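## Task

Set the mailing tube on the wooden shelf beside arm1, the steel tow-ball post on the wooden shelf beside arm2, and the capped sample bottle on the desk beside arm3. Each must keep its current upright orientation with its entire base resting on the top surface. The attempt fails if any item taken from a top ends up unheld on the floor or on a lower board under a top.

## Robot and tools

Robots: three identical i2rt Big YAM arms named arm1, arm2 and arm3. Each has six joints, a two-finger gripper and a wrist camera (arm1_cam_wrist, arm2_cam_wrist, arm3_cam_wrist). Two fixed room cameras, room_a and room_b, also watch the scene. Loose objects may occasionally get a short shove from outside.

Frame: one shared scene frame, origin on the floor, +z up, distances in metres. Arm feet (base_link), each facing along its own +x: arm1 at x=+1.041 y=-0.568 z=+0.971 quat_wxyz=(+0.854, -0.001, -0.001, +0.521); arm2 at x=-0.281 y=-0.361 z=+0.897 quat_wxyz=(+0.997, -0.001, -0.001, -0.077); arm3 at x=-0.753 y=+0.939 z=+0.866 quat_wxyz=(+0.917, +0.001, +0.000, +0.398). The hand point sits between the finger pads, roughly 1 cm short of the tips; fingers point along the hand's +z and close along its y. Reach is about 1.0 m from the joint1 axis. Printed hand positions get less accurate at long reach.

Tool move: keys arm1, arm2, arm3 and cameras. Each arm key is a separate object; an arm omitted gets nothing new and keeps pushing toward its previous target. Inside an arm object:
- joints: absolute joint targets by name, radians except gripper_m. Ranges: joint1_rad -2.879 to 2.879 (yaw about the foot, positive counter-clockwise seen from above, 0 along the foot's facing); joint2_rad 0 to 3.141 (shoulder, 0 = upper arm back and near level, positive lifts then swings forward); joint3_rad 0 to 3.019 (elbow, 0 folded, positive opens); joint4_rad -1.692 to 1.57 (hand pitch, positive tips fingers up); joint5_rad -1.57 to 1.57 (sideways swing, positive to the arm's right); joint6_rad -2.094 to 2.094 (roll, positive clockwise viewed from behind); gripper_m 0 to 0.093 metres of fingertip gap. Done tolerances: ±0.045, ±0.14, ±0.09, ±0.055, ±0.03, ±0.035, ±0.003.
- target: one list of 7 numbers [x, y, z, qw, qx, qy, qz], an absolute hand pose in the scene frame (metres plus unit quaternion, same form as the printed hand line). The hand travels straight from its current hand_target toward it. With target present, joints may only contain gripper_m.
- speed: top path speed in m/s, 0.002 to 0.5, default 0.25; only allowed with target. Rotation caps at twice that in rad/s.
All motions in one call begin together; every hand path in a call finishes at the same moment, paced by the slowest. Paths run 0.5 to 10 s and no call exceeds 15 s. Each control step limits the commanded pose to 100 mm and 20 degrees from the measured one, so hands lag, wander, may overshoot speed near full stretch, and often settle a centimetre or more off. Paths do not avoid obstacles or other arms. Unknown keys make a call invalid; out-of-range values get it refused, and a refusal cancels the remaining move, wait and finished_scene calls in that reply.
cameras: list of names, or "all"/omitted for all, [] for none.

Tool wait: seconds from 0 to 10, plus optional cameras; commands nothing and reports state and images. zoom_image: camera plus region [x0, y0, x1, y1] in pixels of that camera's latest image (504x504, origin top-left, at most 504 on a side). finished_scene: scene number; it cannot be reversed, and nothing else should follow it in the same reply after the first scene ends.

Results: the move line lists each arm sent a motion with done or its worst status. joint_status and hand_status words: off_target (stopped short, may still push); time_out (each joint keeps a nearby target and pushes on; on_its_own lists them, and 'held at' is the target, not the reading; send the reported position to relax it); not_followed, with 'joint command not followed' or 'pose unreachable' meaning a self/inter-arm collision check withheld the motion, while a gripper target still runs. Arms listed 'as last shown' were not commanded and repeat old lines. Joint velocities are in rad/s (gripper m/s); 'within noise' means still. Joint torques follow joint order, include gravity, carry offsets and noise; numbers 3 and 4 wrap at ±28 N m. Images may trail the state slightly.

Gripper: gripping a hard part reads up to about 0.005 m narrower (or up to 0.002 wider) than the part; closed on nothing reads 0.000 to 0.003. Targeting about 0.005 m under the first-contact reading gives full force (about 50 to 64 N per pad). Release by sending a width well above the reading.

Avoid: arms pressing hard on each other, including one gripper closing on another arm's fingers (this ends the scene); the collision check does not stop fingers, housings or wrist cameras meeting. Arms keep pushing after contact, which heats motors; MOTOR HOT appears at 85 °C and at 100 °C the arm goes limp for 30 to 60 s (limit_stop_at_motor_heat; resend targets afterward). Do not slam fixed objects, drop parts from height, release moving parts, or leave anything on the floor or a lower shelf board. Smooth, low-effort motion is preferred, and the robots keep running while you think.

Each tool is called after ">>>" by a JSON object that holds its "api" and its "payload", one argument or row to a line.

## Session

>>> {"api": "move", "payload": {

}}

>>> {"api": "zoom_image", "payload": {
  "camera": "room_a",
  "region": [230, 120, 504, 360]
}}

>>> {"api": "zoom_image", "payload": {
  "camera": "room_a",
  "region": [0, 200, 230, 460]
}}

>>> {"api": "zoom_image", "payload": {
  "camera": "room_b",
  "region": [280, 320, 504, 504]
}}

>>> {"api": "zoom_image", "payload": {
  "camera": "room_b",
  "region": [300, 60, 504, 260]
}}

>>> {"api": "zoom_image", "payload": {
  "camera": "room_b",
  "region": [0, 150, 200, 350]
}}

Scene clock: 0.00 s.
Joint torques (N m): no reading
Heat: arm1: hottest joint3_rad 38 °C; arm2: hottest joint1_rad 36 °C; arm3: hottest joint3_rad 42 °C.
Joint velocities: within noise
arm1.joint_positions: joint1_rad=-0.460 joint2_rad=+0.383 joint3_rad=+1.614 joint4_rad=-1.335 joint5_rad=-0.088 joint6_rad=-0.415 gripper_m=+0.09396
arm1.joint_status: not commanded
arm1.hand: x=+1.0865 y=-0.5134 z=+1.6400 quat_wxyz=(-0.661, +0.399, -0.627, -0.106) (m; scene frame)
arm1.hand_target: x=+1.0832 y=-0.5158 z=+1.6467 quat_wxyz=(-0.668, +0.396, -0.621, -0.106) (m; scene frame)
arm1.hand_status: not commanded
arm2.joint_positions: joint1_rad=-0.822 joint2_rad=+0.489 joint3_rad=+1.345 joint4_rad=-1.490 joint5_rad=-0.054 joint6_rad=-0.474 gripper_m=+0.09396
arm2.joint_status: not commanded
arm2.hand: x=-0.1787 y=-0.4957 z=+1.4077 quat_wxyz=(-0.354, -0.210, -0.867, +0.282) (m; scene frame)
arm2.hand_target: x=-0.1798 y=-0.4941 z=+1.4205 quat_wxyz=(-0.364, -0.208, -0.860, +0.291) (m; scene frame)
arm2.hand_status: not commanded
arm3.joint_positions: joint1_rad=+0.390 joint2_rad=+0.547 joint3_rad=+1.418 joint4_rad=-1.217 joint5_rad=+0.087 joint6_rad=+0.733 gripper_m=+0.09396
arm3.joint_status: not commanded
arm3.hand: x=-0.6623 y=+1.1311 z=+1.4601 quat_wxyz=(-0.353, +0.168, -0.800, -0.455) (m; scene frame)
arm3.hand_target: x=-0.6639 y=+1.1269 z=+1.4745 quat_wxyz=(-0.360, +0.165, -0.791, -0.466) (m; scene frame)
arm3.hand_status: not commanded
pictures: arm1_cam_wrist, arm2_cam_wrist, arm3_cam_wrist, room_a, room_b
camera_calibration:
arm1_cam_wrist: T_world_to_cam=[[0.630284, -0.664921, 0.400777, -1.68434], [-0.280192, -0.676249, -0.681307, 1.07661], [0.724041, 0.317123, -0.612534, 0.503849], [0, 0, 0, 1]] pos_world=[0.998462, -0.551676, 1.71717]
arm2_cam_wrist: T_world_to_cam=[[-0.559699, -0.756998, 0.337181, -0.95049], [-0.828623, 0.50581, -0.239877, 0.441953], [0.0110376, -0.413655, -0.910367, 1.19889], [0, 0, 0, 1]] pos_world=[-0.179009, -0.447138, 1.51793]
arm3_cam_wrist: T_world_to_cam=[[0.59306, -0.523808, -0.611478, 1.87829], [-0.801477, -0.456602, -0.386199, 0.553124], [-0.0769082, 0.719124, -0.690612, 0.268664], [0, 0, 0, 1]] pos_world=[-0.649959, 1.04322, 1.54769]

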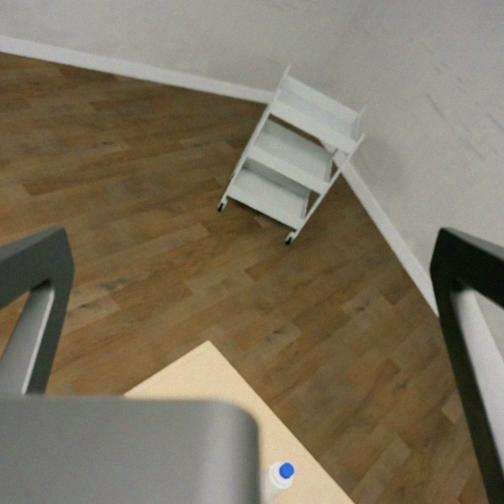

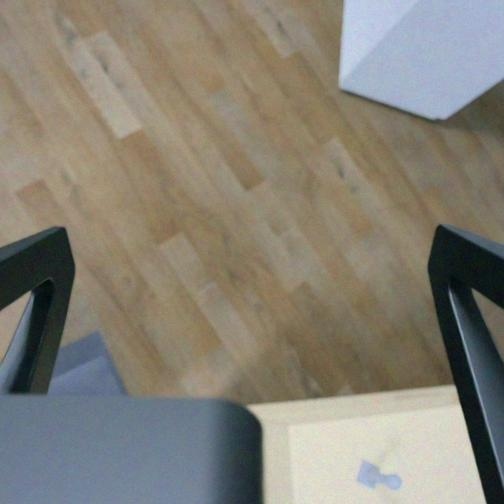

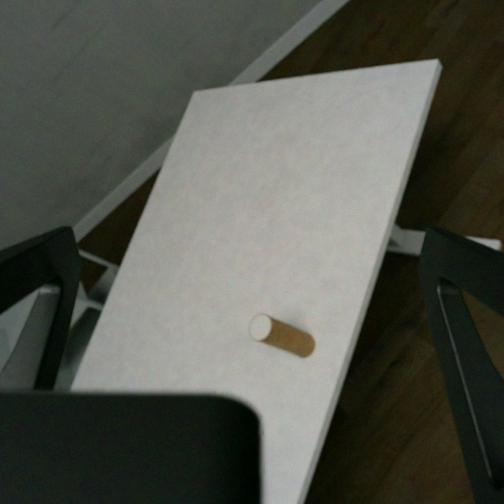

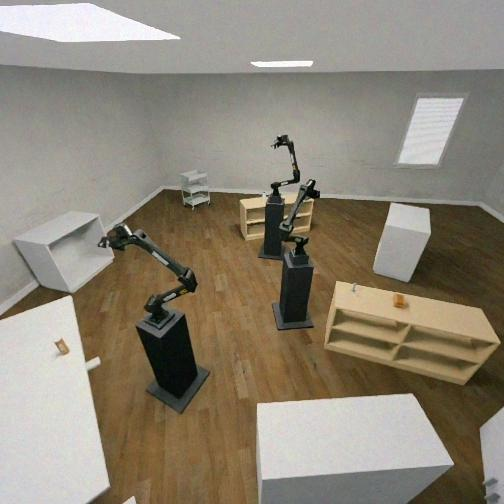

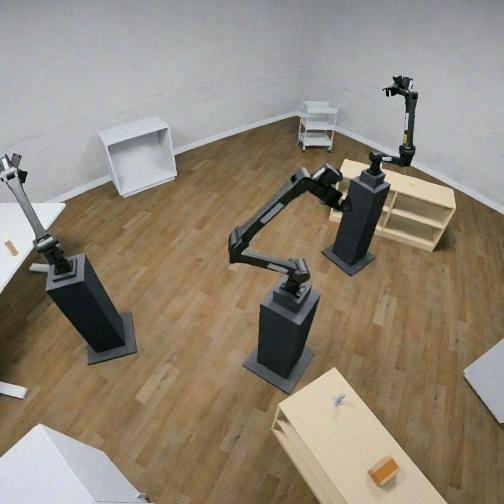

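Scaled by 1.839 from the camera's 504x504 image, which has a finer 720x720 frame.

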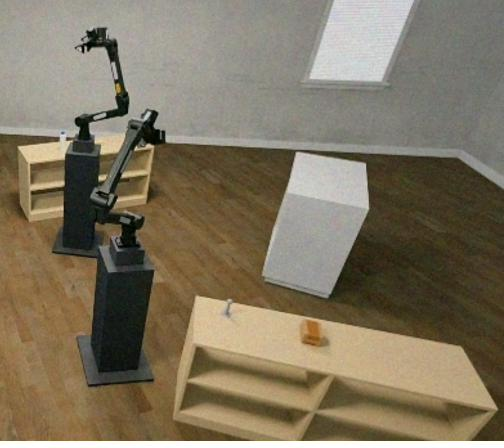

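Scaled by 1.938 from the camera's 504x504 image, which has a finer 720x720 frame.

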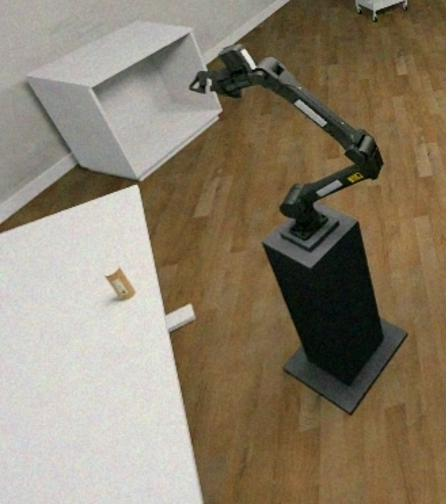

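Scaled by 2.250 from the camera's 504x504 image, which has a finer 720x720 frame.

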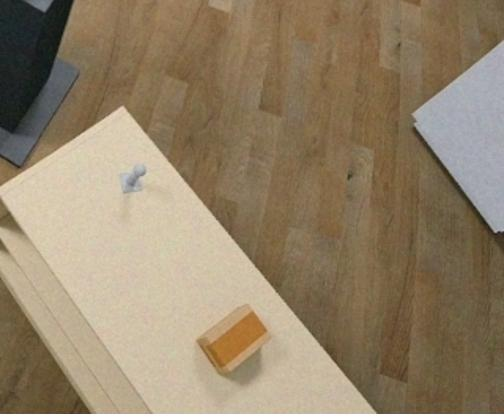

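Scaled by 2.471 from the camera's 504x504 image, which has a finer 720x720 frame.

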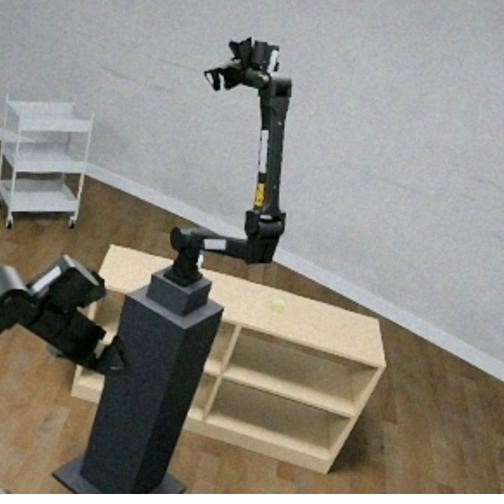

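Scaled by 2.520 from the camera's 504x504 image, which has a finer 720x720 frame.

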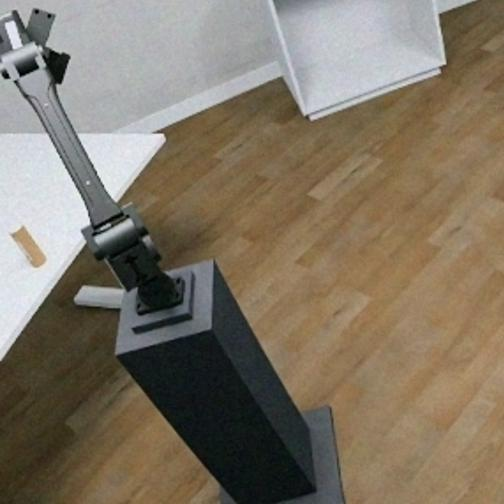

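>>> {"api": "move", "payload": {
  "arm1": {"target":[1.37,-0.57,1.09,0.4617,0,0.887,0],"speed":0.35},
  "arm2": {"joints":{"joint1_rad":2.065,"joint2_rad":1.6,"joint3_rad":0.513,"joint4_rad":1.122,"joint5_rad":0,"joint6_rad":0}},
  "arm3": {"target":[-0.802,1.51,0.985,0.2315,-0.6917,0.6361,0.2517],"speed":0.4},
  "cameras": ["arm1_cam_wrist","arm2_cam_wrist","arm3_cam_wrist"]
}}

Scene clock: 41.60 s.
Joint torques (N m): arm1=[-2.08 -3.72 9.54 2.4 -0.06 -0.08] | arm2=[0.62 -10.46 6.31 2.86 -0.03 0.23] | arm3=[-0.85 -9.23 12.01 2.22 -0.27 -0.09]
Heat: arm1: hottest joint3_rad 40 °C; arm2: hottest joint1_rad 36 °C; arm3: hottest joint3_rad 48 °C.
move: arm1 off_target; arm2 done; arm3 off_target
Joint velocities: within noise
arm1.joint_positions: joint1_rad=-1.100 joint2_rad=+0.719 joint3_rad=+0.237 joint4_rad=-0.170 joint5_rad=-0.007 joint6_rad=+0.003 gripper_m=+0.09396
arm1.joint_status: not commanded
arm1.hand: x=+1.3576 y=-0.5678 z=+1.0744 quat_wxyz=(-0.444, -0.001, -0.896, -0.002) (m; scene frame)
arm1.hand_target: x=+1.3689 y=-0.5700 z=+1.0904 quat_wxyz=(-0.462, +0.000, -0.887, +0.000) (m; scene frame)
arm1.hand_status: off_target (0.020 m and 2.3 deg from the pose sent, 0.621 m and 61.1 deg at the start)
arm2.joint_positions: joint1_rad=+2.057 joint2_rad=+1.595 joint3_rad=+0.514 joint4_rad=+1.102 joint5_rad=+0.000 joint6_rad=-0.014 gripper_m=+0.09399
arm2.joint_status: all done
arm2.hand: x=-0.4519 y=+0.1375 z=+1.0720 quat_wxyz=(-0.419, +0.573, -0.402, -0.578) (m; scene frame)
arm2.hand_target: x=-0.4556 y=+0.1359 z=+1.0740 quat_wxyz=(-0.415, +0.568, -0.401, -0.587) (m; scene frame)
arm2.hand_status: not commanded
arm3.joint_positions: joint1_rad=+0.833 joint2_rad=+1.554 joint3_rad=+0.946 joint4_rad=-0.337 joint5_rad=+0.008 joint6_rad=+0.011 gripper_m=+0.09397
arm3.joint_status: not commanded
arm3.hand: x=-0.7953 y=+1.4794 z=+0.9583 quat_wxyz=(-0.210, +0.695, -0.649, -0.226) (m; scene frame)
arm3.hand_target: x=-0.8018 y=+1.5074 z=+0.9860 quat_wxyz=(-0.232, +0.692, -0.636, -0.252) (m; scene frame)
arm3.hand_status: off_target (0.041 m and 4.1 deg from the pose sent, 0.624 m and 69.6 deg at the start)
pictures: arm1_cam_wrist, arm2_cam_wrist, arm3_cam_wrist
camera_calibration:
arm1_cam_wrist: T_world_to_cam=[[-0.00442331, -0.999972, 0.00599073, -0.569189], [-0.956442, 0.00248195, -0.291911, 1.61555], [0.291888, -0.007021, -0.956427, 0.750563], [0, 0, 0, 1]] pos_world=[1.32358, -0.567913, 1.19286]
arm2_cam_wrist: T_world_to_cam=[[0.943551, 0.330849, 0.0158572, 0.363309], [0.20268, -0.538835, -0.817666, 1.0439], [-0.261979, 0.774724, -0.575474, 0.512482], [0, 0, 0, 1]] pos_world=[-0.420118, 0.0452577, 1.14272]
arm3_cam_wrist: T_world_to_cam=[[0.99733, 0.0726917, -0.00703763, 0.692573], [0.0726904, -0.997354, -0.000447427, 1.53724], [-0.00705153, -0.0000653357, -0.999975, 1.07739], [0, 0, 0, 1]] pos_world=[-0.794869, 1.4829, 1.08292]

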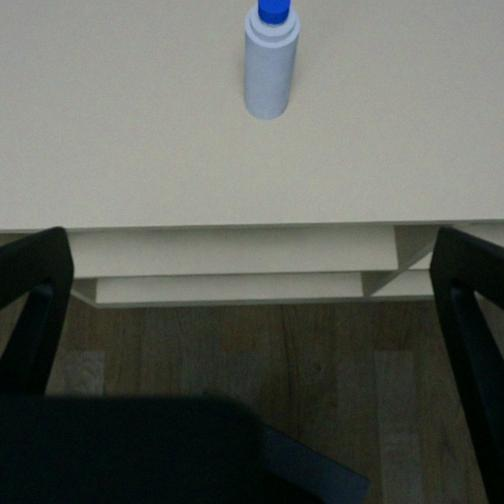

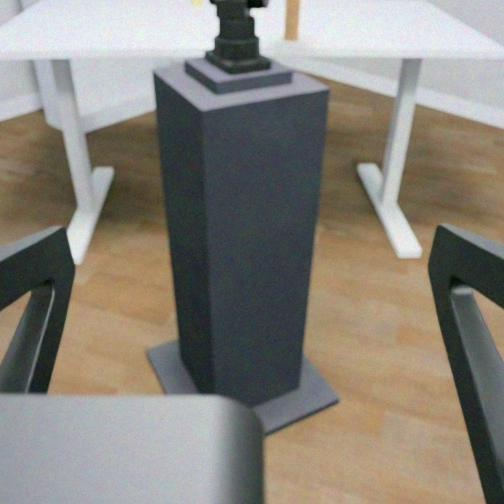

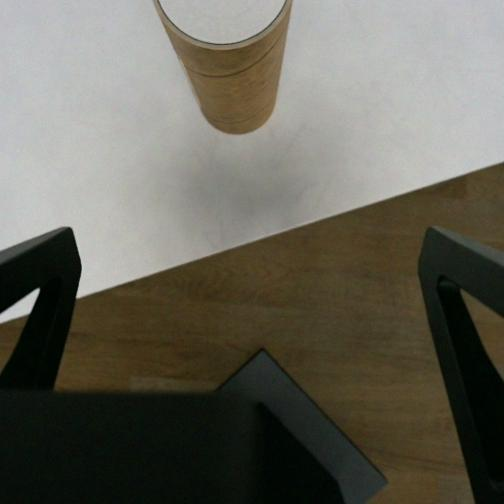

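>>> {"api": "move", "payload": {
  "arm1": {"target":[1.53,-0.583,0.98,0.4617,0,0.887,0],"speed":0.25},
  "arm3": {"target":[-0.815,1.608,0.892,0.2315,-0.6917,0.6361,0.2517],"speed":0.15},
  "cameras": ["arm1_cam_wrist","arm3_cam_wrist"]
}}

Scene clock: 77.60 s.
Joint torques (N m): arm1=[-2.02 -11.75 6.26 2.24 -0.08 -0.11] | arm2=[0.56 -11.4 6.3 3.06 -0.07 0.28] | arm3=[-0.5 -13.27 11.03 2.25 -0.08 -0.03]
Heat: arm1: hottest joint3_rad 43 °C; arm2: hottest joint1_rad 36 °C; arm3: hottest joint3_rad 56 °C.
move: arm1 off_target; arm3 off_target
Joint velocities: within noise
arm1.joint_positions: joint1_rad=-1.131 joint2_rad=+1.665 joint3_rad=+0.494 joint4_rad=+0.513 joint5_rad=-0.033 joint6_rad=-0.012 gripper_m=+0.09396
arm1.joint_status: not commanded
arm1.hand: x=+1.5105 y=-0.5789 z=+0.9693 quat_wxyz=(-0.442, -0.003, -0.897, -0.004) (m; scene frame)
arm1.hand_target: x=+1.5290 y=-0.5830 z=+0.9804 quat_wxyz=(-0.461, +0.000, -0.887, +0.000) (m; scene frame)
arm1.hand_status: off_target (0.023 m and 2.6 deg from the pose sent, 0.197 m and 2.3 deg at the start)
arm2: as last shown
arm2.hand: x=-0.4519 y=+0.1375 z=+1.0721 quat_wxyz=(-0.419, +0.573, -0.402, -0.578) (m; scene frame)
arm2.hand_target: x=-0.4556 y=+0.1359 z=+1.0741 quat_wxyz=(-0.415, +0.568, -0.401, -0.587) (m; scene frame)
arm3.joint_positions: joint1_rad=+0.838 joint2_rad=+1.920 joint3_rad=+1.169 joint4_rad=-0.194 joint5_rad=+0.008 joint6_rad=+0.010 gripper_m=+0.09397
arm3.joint_status: not commanded
arm3.hand: x=-0.8064 y=+1.5768 z=+0.8692 quat_wxyz=(-0.210, +0.696, -0.648, -0.227) (m; scene frame)
arm3.hand_target: x=-0.8148 y=+1.6055 z=+0.8933 quat_wxyz=(-0.231, +0.692, -0.636, -0.252) (m; scene frame)
arm3.hand_status: off_target (0.040 m and 4.0 deg from the pose sent, 0.146 m and 4.1 deg at the start)
pictures: arm1_cam_wrist, arm3_cam_wrist
camera_calibration:
arm1_cam_wrist: T_world_to_cam=[[-0.00670052, -0.999976, 0.00155338, -0.571178], [-0.957883, 0.00597249, -0.287095, 1.73064], [0.287079, -0.00341164, -0.957901, 0.616059], [0, 0, 0, 1]] pos_world=[1.47707, -0.579399, 1.08787]
arm3_cam_wrist: T_world_to_cam=[[0.996969, 0.0775026, -0.00675061, 0.687765], [0.0774934, -0.996992, -0.00161472, 1.63951], [-0.00685544, 0.0010867, -0.999976, 0.986556], [0, 0, 0, 1]] pos_world=[-0.805969, 1.5802, 0.993822]

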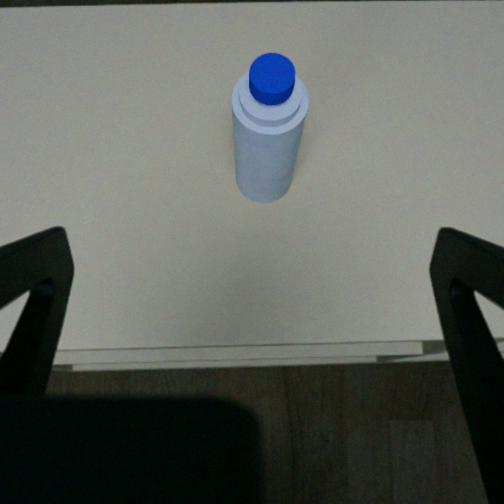

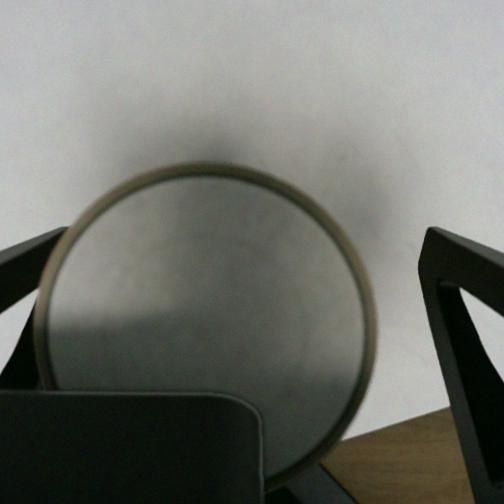

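>>> {"api": "move", "payload": {
  "arm3": {"target":[-0.8185,1.598,0.932,0.2315,-0.6917,0.6361,0.2517],"speed":0.15},
  "cameras": ["arm3_cam_wrist","arm2_cam_wrist"]
}}

Scene clock: 95.53 s.
Joint torques (N m): arm1=[-2.02 -11.81 6.26 2.28 -0.07 -0.12] | arm2=[0.85 -10.4 6.15 2.89 -0.08 0.24] | arm3=[-0.62 -14.97 11.19 1.17 0.09 0.04]
Heat: arm1: hottest joint3_rad 43 °C; arm2: hottest joint1_rad 36 °C; arm3: hottest joint3_rad 56 °C.
move: arm3 off_target
Joint velocities: within noise
arm1, arm2: as last shown
arm1.joint_positions: joint1_rad=-1.131 joint2_rad=+1.665 joint3_rad=+0.494 joint4_rad=+0.513 joint5_rad=-0.034 joint6_rad=-0.012 gripper_m=+0.09396
arm1.hand: x=+1.5105 y=-0.5788 z=+0.9693 quat_wxyz=(-0.442, -0.003, -0.897, -0.004) (m; scene frame)
arm3.joint_positions: joint1_rad=+0.846 joint2_rad=+1.865 joint3_rad=+1.169 joint4_rad=-0.248 joint5_rad=+0.009 joint6_rad=+0.010 gripper_m=+0.09397
arm3.joint_status: not commanded
arm3.hand: x=-0.8111 y=+1.5717 z=+0.8953 quat_wxyz=(-0.210, +0.699, -0.645, -0.228) (m; scene frame)
arm3.hand_target: x=-0.8183 y=+1.5957 z=+0.9328 quat_wxyz=(-0.231, +0.692, -0.636, -0.252) (m; scene frame)
arm3.hand_status: off_target (0.046 m and 4.0 deg from the pose sent, 0.067 m and 4.0 deg at the start)
pictures: arm2_cam_wrist, arm3_cam_wrist
camera_calibration:
arm2_cam_wrist: T_world_to_cam=[[0.943549, 0.330872, 0.015459, 0.363764], [0.20229, -0.538658, -0.817879, 1.04397], [-0.262286, 0.774836, -0.575183, 0.512015], [0, 0, 0, 1]] pos_world=[-0.42012, 0.0452584, 1.14272]
arm3_cam_wrist: T_world_to_cam=[[0.996319, 0.0855012, -0.0061097, 0.679449], [0.0854902, -0.996337, -0.00203661, 1.64064], [-0.00626146, 0.00150679, -0.999979, 1.01245], [0, 0, 0, 1]] pos_world=[-0.810867, 1.57501, 1.01992]

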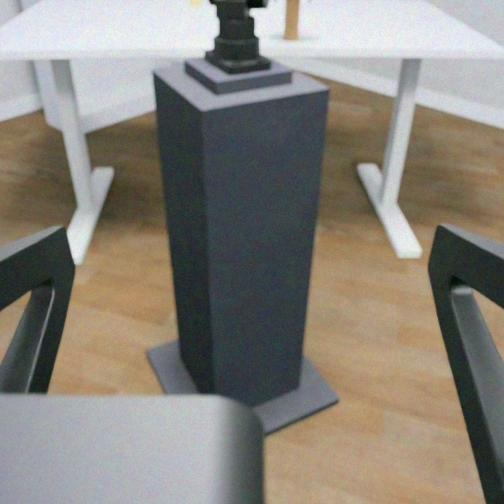

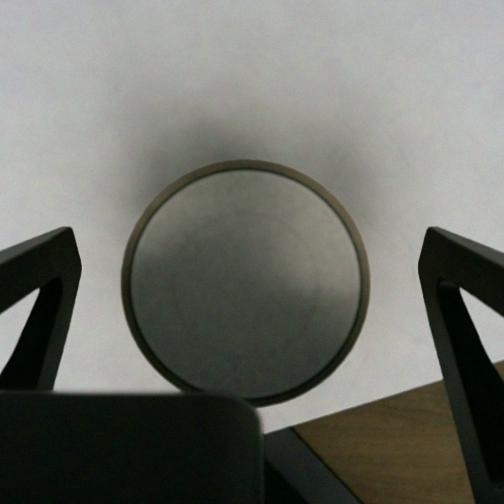

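>>> {"api": "move", "payload": {
  "arm3": {"joints":{"gripper_m":0.035}},
  "cameras": ["arm3_cam_wrist"]
}}

>>> {"api": "move", "payload": {
  "arm3": {"target":[-0.805,1.545,1.19,0.2315,-0.6917,0.6361,0.2517],"speed":0.3},
  "arm1": {"target":[1.56,-0.578,1.22,0.3746,0.0,0.9272,0.0],"speed":0.3},
  "cameras": ["arm1_cam_wrist","arm3_cam_wrist"]
}}

>>> {"api": "move", "payload": {
  "arm3": {"joints":{"joint1_rad":-2.042}},
  "arm1": {"joints":{"joint1_rad":1.89}},
  "cameras": ["arm1_cam_wrist","arm2_cam_wrist","arm3_cam_wrist"]
}}

Scene clock: 107.53 s.
Joint torques (N m): arm1=[-2.08 -11.87 6.26 2.29 -0.06 -0.11] | arm2=[1.08 -11.05 6.23 3.07 -0.06 0.21] | arm3=[-0.62 -15.15 11.21 1.18 0.09 0.05]
Heat: arm1: hottest joint3_rad 43 °C; arm2: hottest joint1_rad 36 °C; arm3: hottest joint3_rad 56 °C.
move: arm3 off_target
Joint velocities: within noise
arm1, arm2: as last shown
arm3.joint_positions: joint1_rad=+0.846 joint2_rad=+1.865 joint3_rad=+1.169 joint4_rad=-0.248 joint5_rad=+0.009 joint6_rad=+0.010 gripper_m=+0.04600
arm3.joint_status: gripper_m off_target (ended at +0.04603, target +0.03500)
arm3.hand: x=-0.8111 y=+1.5717 z=+0.8953 quat_wxyz=(-0.210, +0.699, -0.645, -0.227) (m; scene frame)
arm3.hand_target: x=-0.8182 y=+1.5957 z=+0.9328 quat_wxyz=(-0.232, +0.692, -0.636, -0.252) (m; scene frame)
arm3.hand_status: not commanded
pictures: arm3_cam_wrist
camera_calibration:
arm3_cam_wrist: T_world_to_cam=[[0.996347, 0.0852031, -0.00581095, 0.679536], [0.0851927, -0.996362, -0.00201217, 1.6404], [-0.00596125, 0.00150977, -0.999981, 1.01269], [0, 0, 0, 1]] pos_world=[-0.810767, 1.57501, 1.01992]

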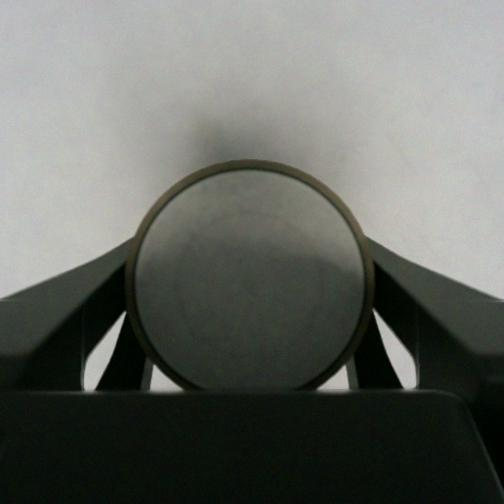

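Scene clock: 109.43 s.
Joint torques (N m): arm1=[-0.67 -11.34 12.36 0.95 0.1 -0.05] | arm2=[0.26 -10.46 6.15 2.73 -0.04 0.17] | arm3=[-1.67 -10.81 14.64 1.17 -0.26 -0.08]
Heat: arm1: hottest joint3_rad 43 °C; arm2: hottest joint1_rad 36 °C; arm3: hottest joint3_rad 57 °C.
move: arm1 off_target; arm3 off_target
Joint velocities: within noise
arm1.joint_positions: joint1_rad=-1.130 joint2_rad=+1.259 joint3_rad=+0.983 joint4_rad=-0.569 joint5_rad=-0.021 joint6_rad=-0.012 gripper_m=+0.09396
arm1.joint_status: not commanded
arm1.hand: x=+1.5426 y=-0.5812 z=+1.1942 quat_wxyz=(-0.356, -0.006, -0.934, -0.001) (m; scene frame)
arm1.hand_target: x=+1.5585 y=-0.5779 z=+1.2201 quat_wxyz=(-0.375, +0.000, -0.927, +0.000) (m; scene frame)
arm1.hand_status: off_target (0.031 m and 2.4 deg from the pose sent, 0.255 m and 8.5 deg at the start)
arm2: as last shown
arm3.joint_positions: joint1_rad=+0.846 joint2_rad=+1.504 joint3_rad=+1.427 joint4_rad=-0.866 joint5_rad=+0.009 joint6_rad=+0.010 gripper_m=+0.04600
arm3.joint_status: not commanded
arm3.hand: x=-0.8065 y=+1.5270 z=+1.1505 quat_wxyz=(-0.210, +0.699, -0.645, -0.228) (m; scene frame)
arm3.hand_target: x=-0.8046 y=+1.5422 z=+1.1899 quat_wxyz=(-0.232, +0.691, -0.636, -0.252) (m; scene frame)
arm3.hand_status: off_target (0.043 m and 3.9 deg from the pose sent, 0.296 m and 4.0 deg at the start; pose on its path clipped on 24 of 57 steps)
pictures: arm1_cam_wrist, arm3_cam_wrist
camera_calibration:
arm1_cam_wrist: T_world_to_cam=[[-0.0138974, -0.99989, 0.00516614, -0.566747], [-0.994416, 0.0132804, -0.104688, 1.6688], [0.104608, -0.00659219, -0.994492, 1.14553], [0, 0, 0, 1]] pos_world=[1.53177, -0.581296, 1.31685]
arm3_cam_wrist: T_world_to_cam=[[0.996327, 0.0854113, -0.00618091, 0.680399], [0.0853905, -0.996341, -0.00354857, 1.59787], [-0.00646139, 0.00300775, -0.999975, 1.26528], [0, 0, 0, 1]] pos_world=[-0.806168, 1.53011, 1.27512]

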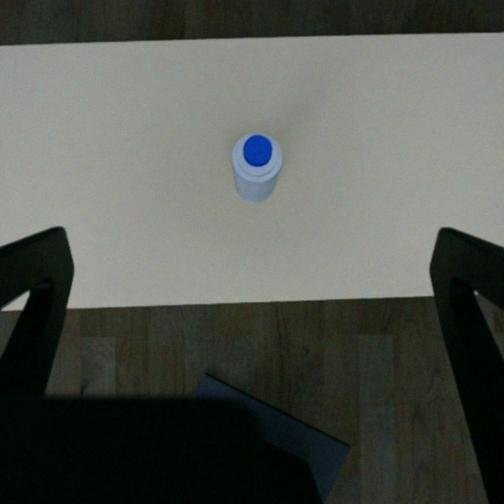

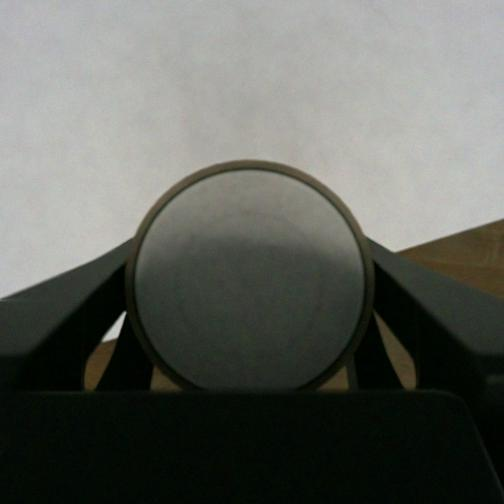

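Scene clock: 111.87 s.
Joint torques (N m): arm1=[-1.03 -13.27 11.11 1.02 0.05 -0.04] | arm2=[0.44 -10.17 6.16 2.82 -0.02 0.23] | arm3=[-0.97 -13.39 13.41 1.17 -0.14 -0.06]
Heat: arm1: hottest joint3_rad 43 °C; arm2: hottest joint1_rad 36 °C; arm3: hottest joint3_rad 57 °C.
move: arm1 done; arm3 done
Joint velocities: within noise
arm1.joint_positions: joint1_rad=+1.886 joint2_rad=+1.276 joint3_rad=+1.001 joint4_rad=-0.569 joint5_rad=-0.020 joint6_rad=-0.012 gripper_m=+0.09400
arm1.joint_status: all done
arm1.hand: x=+0.5370 y=-0.4896 z=+1.1930 quat_wxyz=(-0.021, +0.933, -0.065, -0.354) (m; scene frame)
arm1.hand_target: x=+0.5277 y=-0.4899 z=+1.2178 quat_wxyz=(-0.023, +0.926, -0.061, -0.372) (m; scene frame)
arm1.hand_status: not commanded
arm2: as last shown
arm3.joint_positions: joint1_rad=-2.047 joint2_rad=+1.534 joint3_rad=+1.443 joint4_rad=-0.866 joint5_rad=+0.006 joint6_rad=+0.009 gripper_m=+0.04602
arm3.joint_status: all done
arm3.hand: x=-0.5528 y=+0.3739 z=+1.1388 quat_wxyz=(-0.245, -0.554, -0.776, +0.175) (m; scene frame)
arm3.hand_target: x=-0.5472 y=+0.3684 z=+1.1869 quat_wxyz=(-0.277, -0.541, -0.769, +0.197) (m; scene frame)
arm3.hand_status: not commanded
pictures: arm1_cam_wrist, arm2_cam_wrist, arm3_cam_wrist
camera_calibration:
arm1_cam_wrist: T_world_to_cam=[[0.13939, 0.990229, 0.00410926, 0.404171], [0.985261, -0.138272, -0.100703, -0.474601], [-0.0991506, 0.0180856, -0.994908, 1.3721], [0, 0, 0, 1]] pos_world=[0.547313, -0.490661, 1.31566]
arm2_cam_wrist: T_world_to_cam=[[0.943549, 0.330872, 0.015459, 0.363764], [0.20229, -0.538658, -0.817879, 1.04397], [-0.262286, 0.774836, -0.575183, 0.512015], [0, 0, 0, 1]] pos_world=[-0.42012, 0.0452584, 1.14272]
arm3_cam_wrist: T_world_to_cam=[[-0.944036, -0.329805, -0.00501341, -0.392693], [-0.329843, 0.943914, 0.0151823, -0.548969], [-0.000274956, 0.0159862, -0.999872, 1.25712], [0, 0, 0, 1]] pos_world=[-0.551444, 0.36857, 1.26333]

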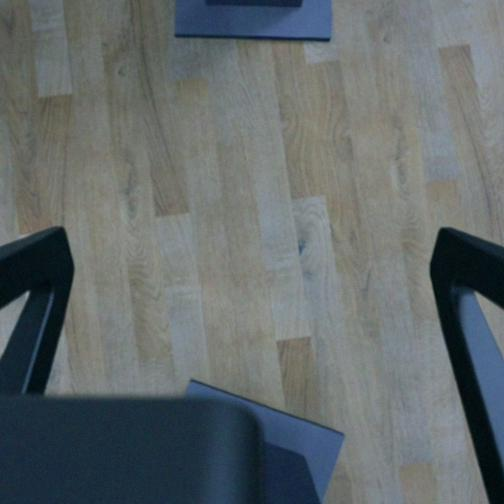

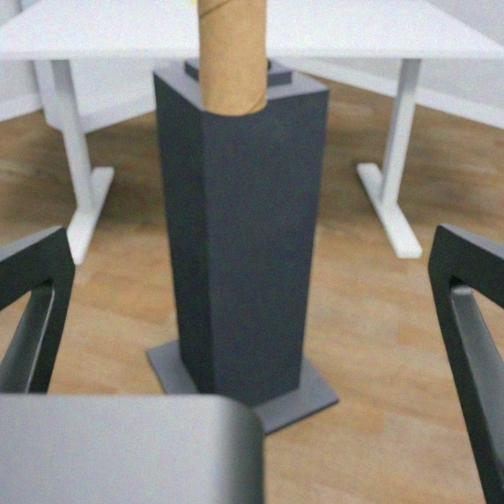

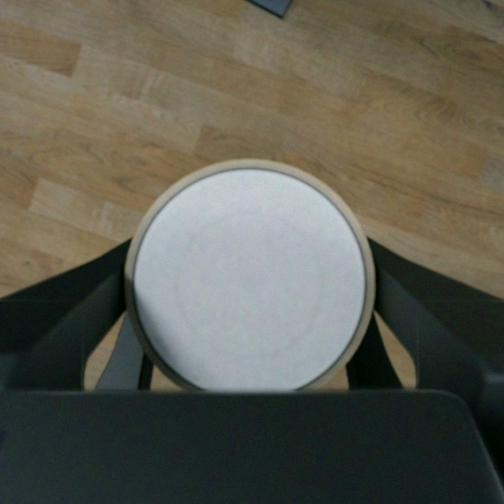

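>>> {"api": "move", "payload": {
  "arm3": {"target":[-0.511,0.275,1.162,0.2908,0.5363,0.7660,-0.2036],"speed":0.2},
  "arm2": {"target":[-0.503,0.24,1.062,0.4161,-0.5639,0.3949,0.5942],"speed":0.2},
  "cameras": ["arm2_cam_wrist","arm3_cam_wrist"]
}}

Scene clock: 127.27 s.
Joint torques (N m): arm1=[-1.03 -13.16 11.08 1.01 0.05 -0.05] | arm2=[1.26 -14.74 10.24 1.66 0.03 0.25] | arm3=[-1.03 -14.51 14.71 1.89 -0.26 -0.09]
Heat: arm1: hottest joint3_rad 44 °C; arm2: hottest joint1_rad 36 °C; arm3: hottest joint3_rad 57 °C.
move: arm2 off_target; arm3 off_target
Joint velocities: within noise
arm1: as last shown
arm2.joint_positions: joint1_rad=+2.072 joint2_rad=+1.835 joint3_rad=+0.787 joint4_rad=+1.072 joint5_rad=+0.005 joint6_rad=-0.014 gripper_m=+0.09399
arm2.joint_status: not commanded
arm2.hand: x=-0.4918 y=+0.2277 z=+1.0495 quat_wxyz=(-0.416, +0.574, -0.399, -0.581) (m; scene frame)
arm2.hand_target: x=-0.5028 y=+0.2389 z=+1.0621 quat_wxyz=(-0.416, +0.564, -0.395, -0.594) (m; scene frame)
arm2.hand_status: off_target (0.021 m and 2.0 deg from the pose sent, 0.115 m and 2.3 deg at the start)
arm3.joint_positions: joint1_rad=-2.047 joint2_rad=+1.747 joint3_rad=+1.646 joint4_rad=-0.829 joint5_rad=+0.004 joint6_rad=+0.009 gripper_m=+0.04602
arm3.joint_status: not commanded
arm3.hand: x=-0.5241 y=+0.2947 z=+1.1184 quat_wxyz=(-0.256, -0.551, -0.773, +0.181) (m; scene frame)
arm3.hand_target: x=-0.5124 y=+0.2787 z=+1.1625 quat_wxyz=(-0.291, -0.536, -0.766, +0.204) (m; scene frame)
arm3.hand_status: off_target (0.050 m and 5.1 deg from the pose sent, 0.110 m and 6.6 deg at the start)
pictures: arm2_cam_wrist, arm3_cam_wrist
camera_calibration:
arm2_cam_wrist: T_world_to_cam=[[0.940342, 0.339885, 0.0153318, 0.368423], [0.20673, -0.534997, -0.819171, 1.08484], [-0.270222, 0.77347, -0.573345, 0.413206], [0, 0, 0, 1]] pos_world=[-0.459055, 0.135562, 1.11993]
arm3_cam_wrist: T_world_to_cam=[[-0.943536, -0.331195, -0.00705784, -0.388848], [-0.331109, 0.943528, -0.0110624, -0.435602], [0.0103231, -0.00810085, -0.999914, 1.25079], [0, 0, 0, 1]] pos_world=[-0.524036, 0.292351, 1.24312]

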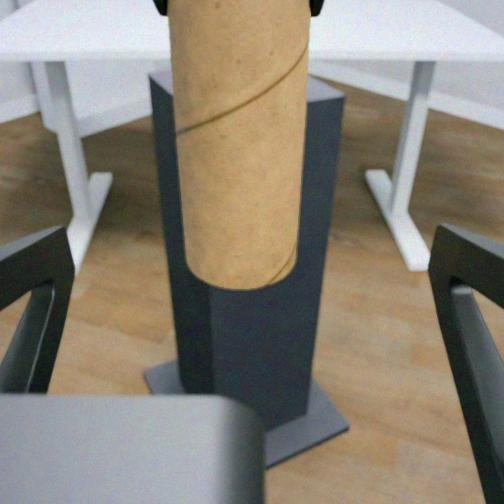

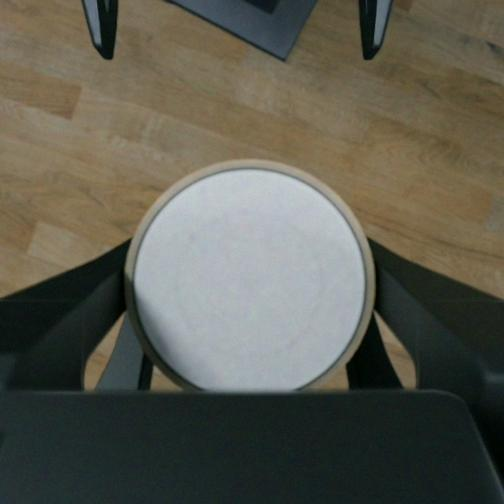

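>>> {"api": "move", "payload": {
  "arm2": {"target":[-0.5345,0.319,1.048,0.4161,-0.5639,0.3949,0.5942],"speed":0.15},
  "cameras": ["arm2_cam_wrist","arm3_cam_wrist"]
}}

Scene clock: 140.30 s.
Joint torques (N m): arm1=[-1.03 -13.22 11.08 1.01 0.05 -0.04] | arm2=[1.14 -17.2 11.44 1.54 0.09 0.2] | arm3=[-0.85 -14.33 14.67 1.91 -0.27 -0.09]
Heat: arm1: hottest joint3_rad 45 °C; arm2: hottest joint2_rad 37 °C; arm3: hottest joint3_rad 61 °C.
move: arm2 off_target
Joint velocities: within noise
arm1, arm3: as last shown
arm2.joint_positions: joint1_rad=+2.075 joint2_rad=+2.004 joint3_rad=+1.044 joint4_rad=+0.982 joint5_rad=+0.008 joint6_rad=-0.014 gripper_m=+0.09399
arm2.joint_status: not commanded
arm2.hand: x=-0.5214 y=+0.3067 z=+1.0342 quat_wxyz=(-0.416, +0.575, -0.400, -0.580) (m; scene frame)
arm2.hand_target: x=-0.5341 y=+0.3177 z=+1.0482 quat_wxyz=(-0.416, +0.564, -0.395, -0.594) (m; scene frame)
arm2.hand_status: off_target (0.023 m and 2.1 deg from the pose sent, 0.101 m and 1.9 deg at the start)
pictures: arm2_cam_wrist, arm3_cam_wrist
camera_calibration:
arm2_cam_wrist: T_world_to_cam=[[0.940718, 0.338845, 0.0152955, 0.370201], [0.206704, -0.536941, -0.817905, 1.12], [-0.26893, 0.772579, -0.57515, 0.338057], [0, 0, 0, 1]] pos_world=[-0.488849, 0.214756, 1.10482]
arm3_cam_wrist: T_world_to_cam=[[-0.943536, -0.331195, -0.00705784, -0.388848], [-0.331109, 0.943528, -0.0110624, -0.435602], [0.0103231, -0.00810085, -0.999914, 1.25079], [0, 0, 0, 1]] pos_world=[-0.524036, 0.292351, 1.24312]

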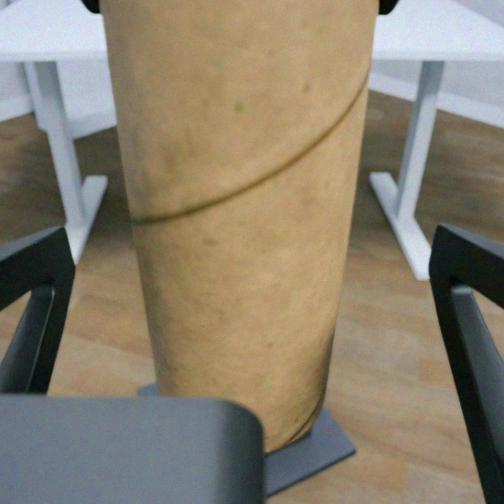

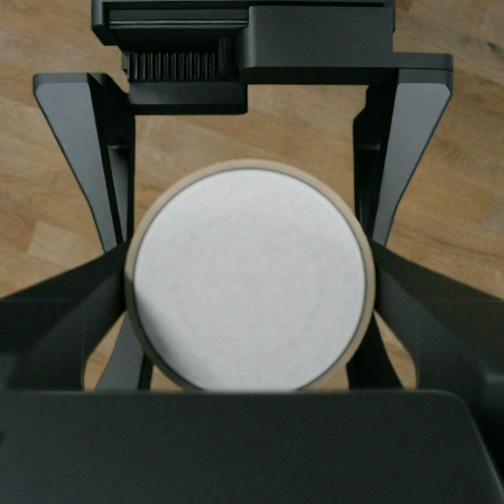

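>>> {"api": "move", "payload": {
  "arm2": {"joints":{"gripper_m":0.035}},
  "cameras": ["arm3_cam_wrist"]
}}

>>> {"api": "move", "payload": {
  "arm3": {"joints":{"gripper_m":0.085}},
  "cameras": ["arm3_cam_wrist","arm2_cam_wrist"]
}}

>>> {"api": "move", "payload": {
  "arm3": {"target":[-0.553,0.39,1.29,0.2908,0.5363,0.7660,-0.2036],"speed":0.25},
  "cameras": ["arm2_cam_wrist","arm3_cam_wrist"]
}}

>>> {"api": "move", "payload": {
  "arm2": {"joints":{"joint1_rad":0.0}},
  "arm3": {"joints":{"joint2_rad":1.1,"joint3_rad":1.2,"joint4_rad":-1.057}},
  "cameras": ["arm1_cam_wrist","arm2_cam_wrist","room_b"]
}}

Scene clock: 155.37 s.
Joint torques (N m): arm1=[-1.03 -13.22 11.1 0.98 0.05 -0.05] | arm2=[1.08 -17.49 11.37 1.65 -0.01 0.23] | arm3=[-0.79 -14.62 14.72 1.87 -0.03 -0.08]
Heat: arm1: hottest joint3_rad 45 °C; arm2: hottest joint2_rad 38 °C; arm3: hottest joint3_rad 64 °C.
move: arm2 off_target
Joint velocities: within noise
arm1: as last shown
arm2.joint_positions: joint1_rad=+2.077 joint2_rad=+2.004 joint3_rad=+1.044 joint4_rad=+0.981 joint5_rad=+0.010 joint6_rad=-0.011 gripper_m=+0.04614
arm2.joint_status: gripper_m off_target (ended at +0.04617, target +0.03500)
arm2.hand: x=-0.5227 y=+0.3062 z=+1.0340 quat_wxyz=(-0.415, +0.574, -0.401, -0.581) (m; scene frame)
arm2.hand_target: x=-0.5342 y=+0.3176 z=+1.0483 quat_wxyz=(-0.416, +0.564, -0.395, -0.594) (m; scene frame)
arm2.hand_status: not commanded
arm3.joint_positions: joint1_rad=-2.046 joint2_rad=+1.747 joint3_rad=+1.646 joint4_rad=-0.829 joint5_rad=-0.001 joint6_rad=+0.009 gripper_m=+0.04602
arm3.joint_status: not commanded
arm3.hand: x=-0.5226 y=+0.2952 z=+1.1184 quat_wxyz=(-0.257, -0.550, -0.774, +0.179) (m; scene frame)
arm3.hand_target: x=-0.5125 y=+0.2787 z=+1.1625 quat_wxyz=(-0.291, -0.536, -0.766, +0.204) (m; scene frame)
arm3.hand_status: not commanded
pictures: arm3_cam_wrist
camera_calibration:
arm3_cam_wrist: T_world_to_cam=[[-0.942039, -0.335333, -0.0107156, -0.381134], [-0.335219, 0.942075, -0.0110928, -0.437299], [0.0138147, -0.0068578, -0.999881, 1.2522], [0, 0, 0, 1]] pos_world=[-0.522933, 0.292749, 1.24312]

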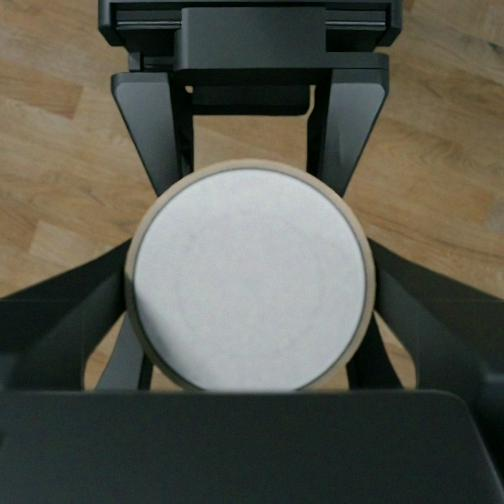

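Scene clock: 156.03 s.
Joint torques (N m): arm1=[-1.08 -13.22 11.11 0.99 0.05 -0.04] | arm2=[0.91 -18.14 11.28 1.89 -0.02 0.14] | arm3=[-0.91 -14.51 14.76 1.95 -0.05 -0.1]
Heat: arm1: hottest joint3_rad 45 °C; arm2: hottest joint2_rad 38 °C; arm3: hottest joint3_rad 64 °C.
move: arm3 done
Joint velocities: within noise
arm1, arm2: as last shown
arm2.joint_positions: joint1_rad=+2.077 joint2_rad=+2.006 joint3_rad=+1.044 joint4_rad=+0.981 joint5_rad=+0.010 joint6_rad=-0.011 gripper_m=+0.04614
arm2.hand: x=-0.5227 y=+0.3063 z=+1.0327 quat_wxyz=(-0.415, +0.575, -0.401, -0.580) (m; scene frame)
arm3.joint_positions: joint1_rad=-2.046 joint2_rad=+1.747 joint3_rad=+1.646 joint4_rad=-0.829 joint5_rad=-0.001 joint6_rad=+0.009 gripper_m=+0.08486
arm3.joint_status: all done
arm3.hand: x=-0.5226 y=+0.2952 z=+1.1184 quat_wxyz=(-0.257, -0.550, -0.774, +0.179) (m; scene frame)
arm3.hand_target: x=-0.5125 y=+0.2787 z=+1.1625 quat_wxyz=(-0.291, -0.536, -0.766, +0.204) (m; scene frame)
arm3.hand_status: not commanded
pictures: arm2_cam_wrist, arm3_cam_wrist
camera_calibration:
arm2_cam_wrist: T_world_to_cam=[[0.940349, 0.339978, 0.0126182, 0.373866], [0.206031, -0.539565, -0.816346, 1.11764], [-0.270732, 0.77025, -0.577425, 0.339354], [0, 0, 0, 1]] pos_world=[-0.489958, 0.214543, 1.10361]
arm3_cam_wrist: T_world_to_cam=[[-0.942039, -0.335333, -0.0107156, -0.381134], [-0.335219, 0.942075, -0.0110928, -0.437299], [0.0138147, -0.0068578, -0.999881, 1.2522], [0, 0, 0, 1]] pos_world=[-0.522933, 0.292749, 1.24312]

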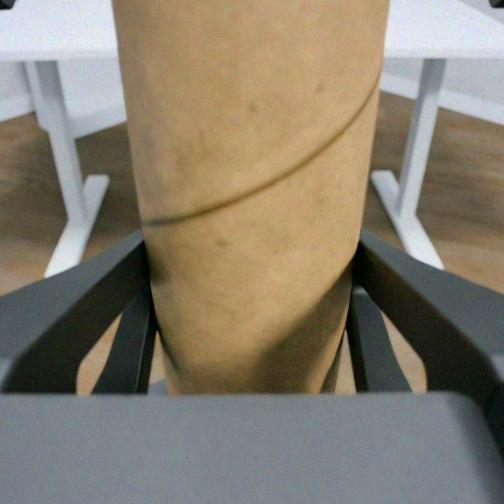

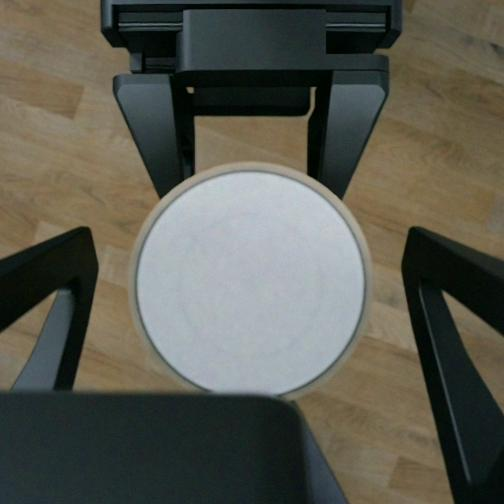

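Scene clock: 157.50 s.
Joint torques (N m): arm1=[-1.03 -13.22 11.1 0.99 0.05 -0.05] | arm2=[0.79 -17.96 11.43 1.8 -0.01 0.19] | arm3=[-1.03 -10.52 13.71 1.2 -0.05 -0.09]
Heat: arm1: hottest joint3_rad 45 °C; arm2: hottest joint2_rad 38 °C; arm3: hottest joint3_rad 65 °C.
move: arm3 off_target
Joint velocities: within noise
arm1, arm2: as last shown
arm3.joint_positions: joint1_rad=-2.046 joint2_rad=+1.459 joint3_rad=+1.646 joint4_rad=-1.086 joint5_rad=-0.001 joint6_rad=+0.009 gripper_m=+0.08495
arm3.joint_status: not commanded
arm3.hand: x=-0.5582 y=+0.3952 z=+1.2557 quat_wxyz=(-0.269, -0.547, -0.770, +0.188) (m; scene frame)
arm3.hand_target: x=-0.5538 y=+0.3916 z=+1.2897 quat_wxyz=(-0.291, -0.536, -0.766, +0.204) (m; scene frame)
arm3.hand_status: off_target (0.035 m and 3.4 deg from the pose sent, 0.198 m and 5.1 deg at the start; pose on its path clipped on 3 of 44 steps)
pictures: arm2_cam_wrist, arm3_cam_wrist
camera_calibration:
arm2_cam_wrist: T_world_to_cam=[[0.940349, 0.339978, 0.0126182, 0.373866], [0.206031, -0.539565, -0.816346, 1.11764], [-0.270732, 0.77025, -0.577425, 0.339354], [0, 0, 0, 1]] pos_world=[-0.489958, 0.214543, 1.10361]
arm3_cam_wrist: T_world_to_cam=[[-0.941912, -0.335687, -0.0107877, -0.379467], [-0.334994, 0.941302, -0.0415842, -0.503231], [0.0241138, -0.0355549, -0.999077, 1.40673], [0, 0, 0, 1]] pos_world=[-0.559925, 0.396327, 1.38042]

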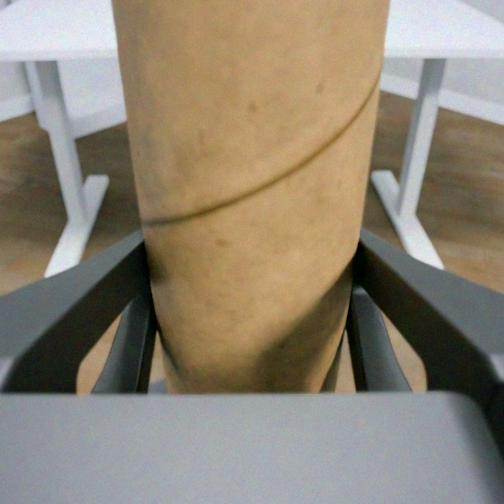

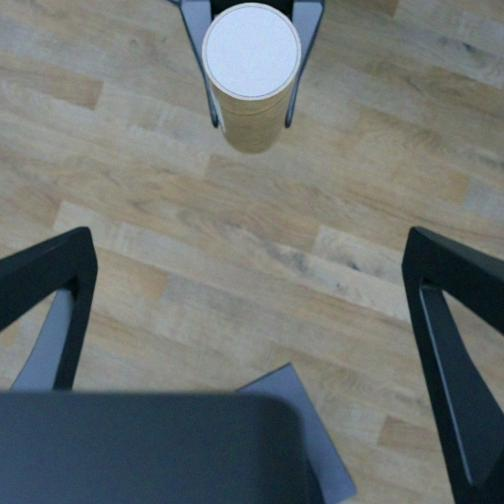

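Scene clock: 159.63 s.
Joint torques (N m): arm1=[-1.03 -13.22 11.11 0.99 0.05 -0.05] | arm2=[-0.26 -19.19 8.81 1.91 -0.11 0.16] | arm3=[-1.08 -5.66 9.21 2.06 -0.05 -0.09]
Heat: arm1: hottest joint3_rad 46 °C; arm2: hottest joint2_rad 38 °C; arm3: hottest joint3_rad 64 °C.
move: arm2 done; arm3 done
Joint velocities: within noise
arm1: as last shown
arm2.joint_positions: joint1_rad=-0.004 joint2_rad=+2.012 joint3_rad=+1.077 joint4_rad=+0.978 joint5_rad=+0.013 joint6_rad=-0.011 gripper_m=+0.04616
arm2.joint_status: all done
arm2.hand: x=+0.4294 y=-0.4776 z=+1.0447 quat_wxyz=(-0.719, -0.055, -0.690, +0.066) (m; scene frame)
arm2.hand_target: x=+0.4344 y=-0.4751 z=+1.0502 quat_wxyz=(-0.724, -0.057, -0.685, +0.061) (m; scene frame)
arm2.hand_status: not commanded
arm3.joint_positions: joint1_rad=-2.046 joint2_rad=+1.103 joint3_rad=+1.199 joint4_rad=-1.071 joint5_rad=-0.001 joint6_rad=+0.009 gripper_m=+0.08495
arm3.joint_status: all done
arm3.hand: x=-0.6075 y=+0.5325 z=+1.1952 quat_wxyz=(-0.240, -0.554, -0.780, +0.167) (m; scene frame)
arm3.hand_target: x=-0.6047 y=+0.5311 z=+1.1992 quat_wxyz=(-0.246, -0.547, -0.781, +0.173) (m; scene frame)
arm3.hand_status: not commanded
pictures: arm1_cam_wrist, arm2_cam_wrist, room_b
camera_calibration:
arm1_cam_wrist: T_world_to_cam=[[0.13939, 0.990229, 0.00410926, 0.404171], [0.985261, -0.138272, -0.100703, -0.474601], [-0.0991506, 0.0180856, -0.994908, 1.3721], [0, 0, 0, 1]] pos_world=[0.547313, -0.490661, 1.31566]
arm2_cam_wrist: T_world_to_cam=[[-0.166211, -0.986006, 0.0128905, -0.413634], [-0.550223, 0.0818869, -0.830993, 1.14515], [0.818308, -0.145213, -0.556134, 0.280781], [0, 0, 0, 1]] pos_world=[0.331573, -0.460846, 1.1131]

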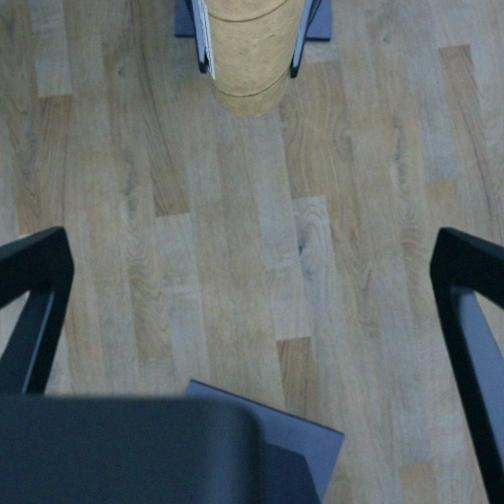

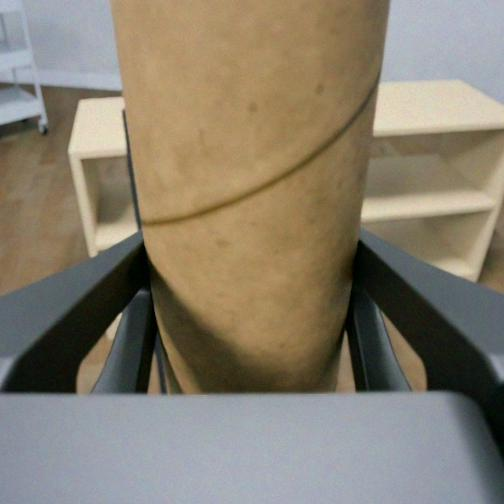

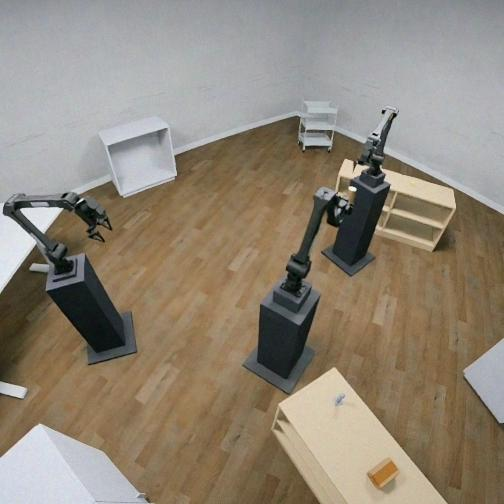

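>>> {"api": "move", "payload": {
  "arm1": {"target":[0.425,-0.481,1.185,0.0278,-0.9247,0.0687,0.3736],"speed":0.2},
  "cameras": ["arm1_cam_wrist"]
}}

Scene clock: 178.47 s.
Joint torques (N m): arm1=[-0.62 -15.44 12.08 1.95 0.11 0.14] | arm2=[0.38 -18.78 8.69 2.11 -0.08 0.18] | arm3=[-1.08 -5.3 9.22 1.99 -0.06 -0.08]
Heat: arm1: hottest joint3_rad 47 °C; arm2: hottest joint2_rad 38 °C; arm3: hottest joint3_rad 62 °C.
move: arm1 off_target
Joint velocities: within noise
arm1.joint_positions: joint1_rad=+1.901 joint2_rad=+1.539 joint3_rad=+1.181 joint4_rad=-0.510 joint5_rad=+0.006 joint6_rad=-0.004 gripper_m=+0.09400
arm1.joint_status: not commanded
arm1.hand: x=+0.4510 y=-0.4805 z=+1.1575 quat_wxyz=(-0.028, +0.937, -0.067, -0.342) (m; scene frame)
arm1.hand_target: x=+0.4275 y=-0.4816 z=+1.1855 quat_wxyz=(-0.027, +0.925, -0.069, -0.374) (m; scene frame)
arm1.hand_status: off_target (0.038 m and 3.9 deg from the pose sent, 0.113 m and 2.6 deg at the start)
arm2, arm3: as last shown
pictures: arm1_cam_wrist
camera_calibration:
arm1_cam_wrist: T_world_to_cam=[[0.147068, 0.988963, 0.017986, 0.387102], [0.986394, -0.145287, -0.0769375, -0.423575], [-0.0734752, 0.0290563, -0.996874, 1.32418], [0, 0, 0, 1]] pos_world=[0.458176, -0.482845, 1.28049]

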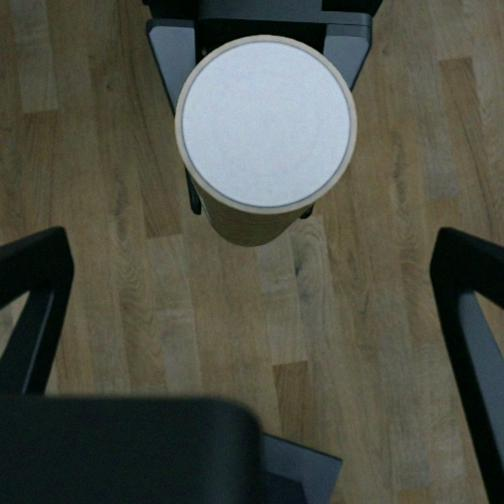

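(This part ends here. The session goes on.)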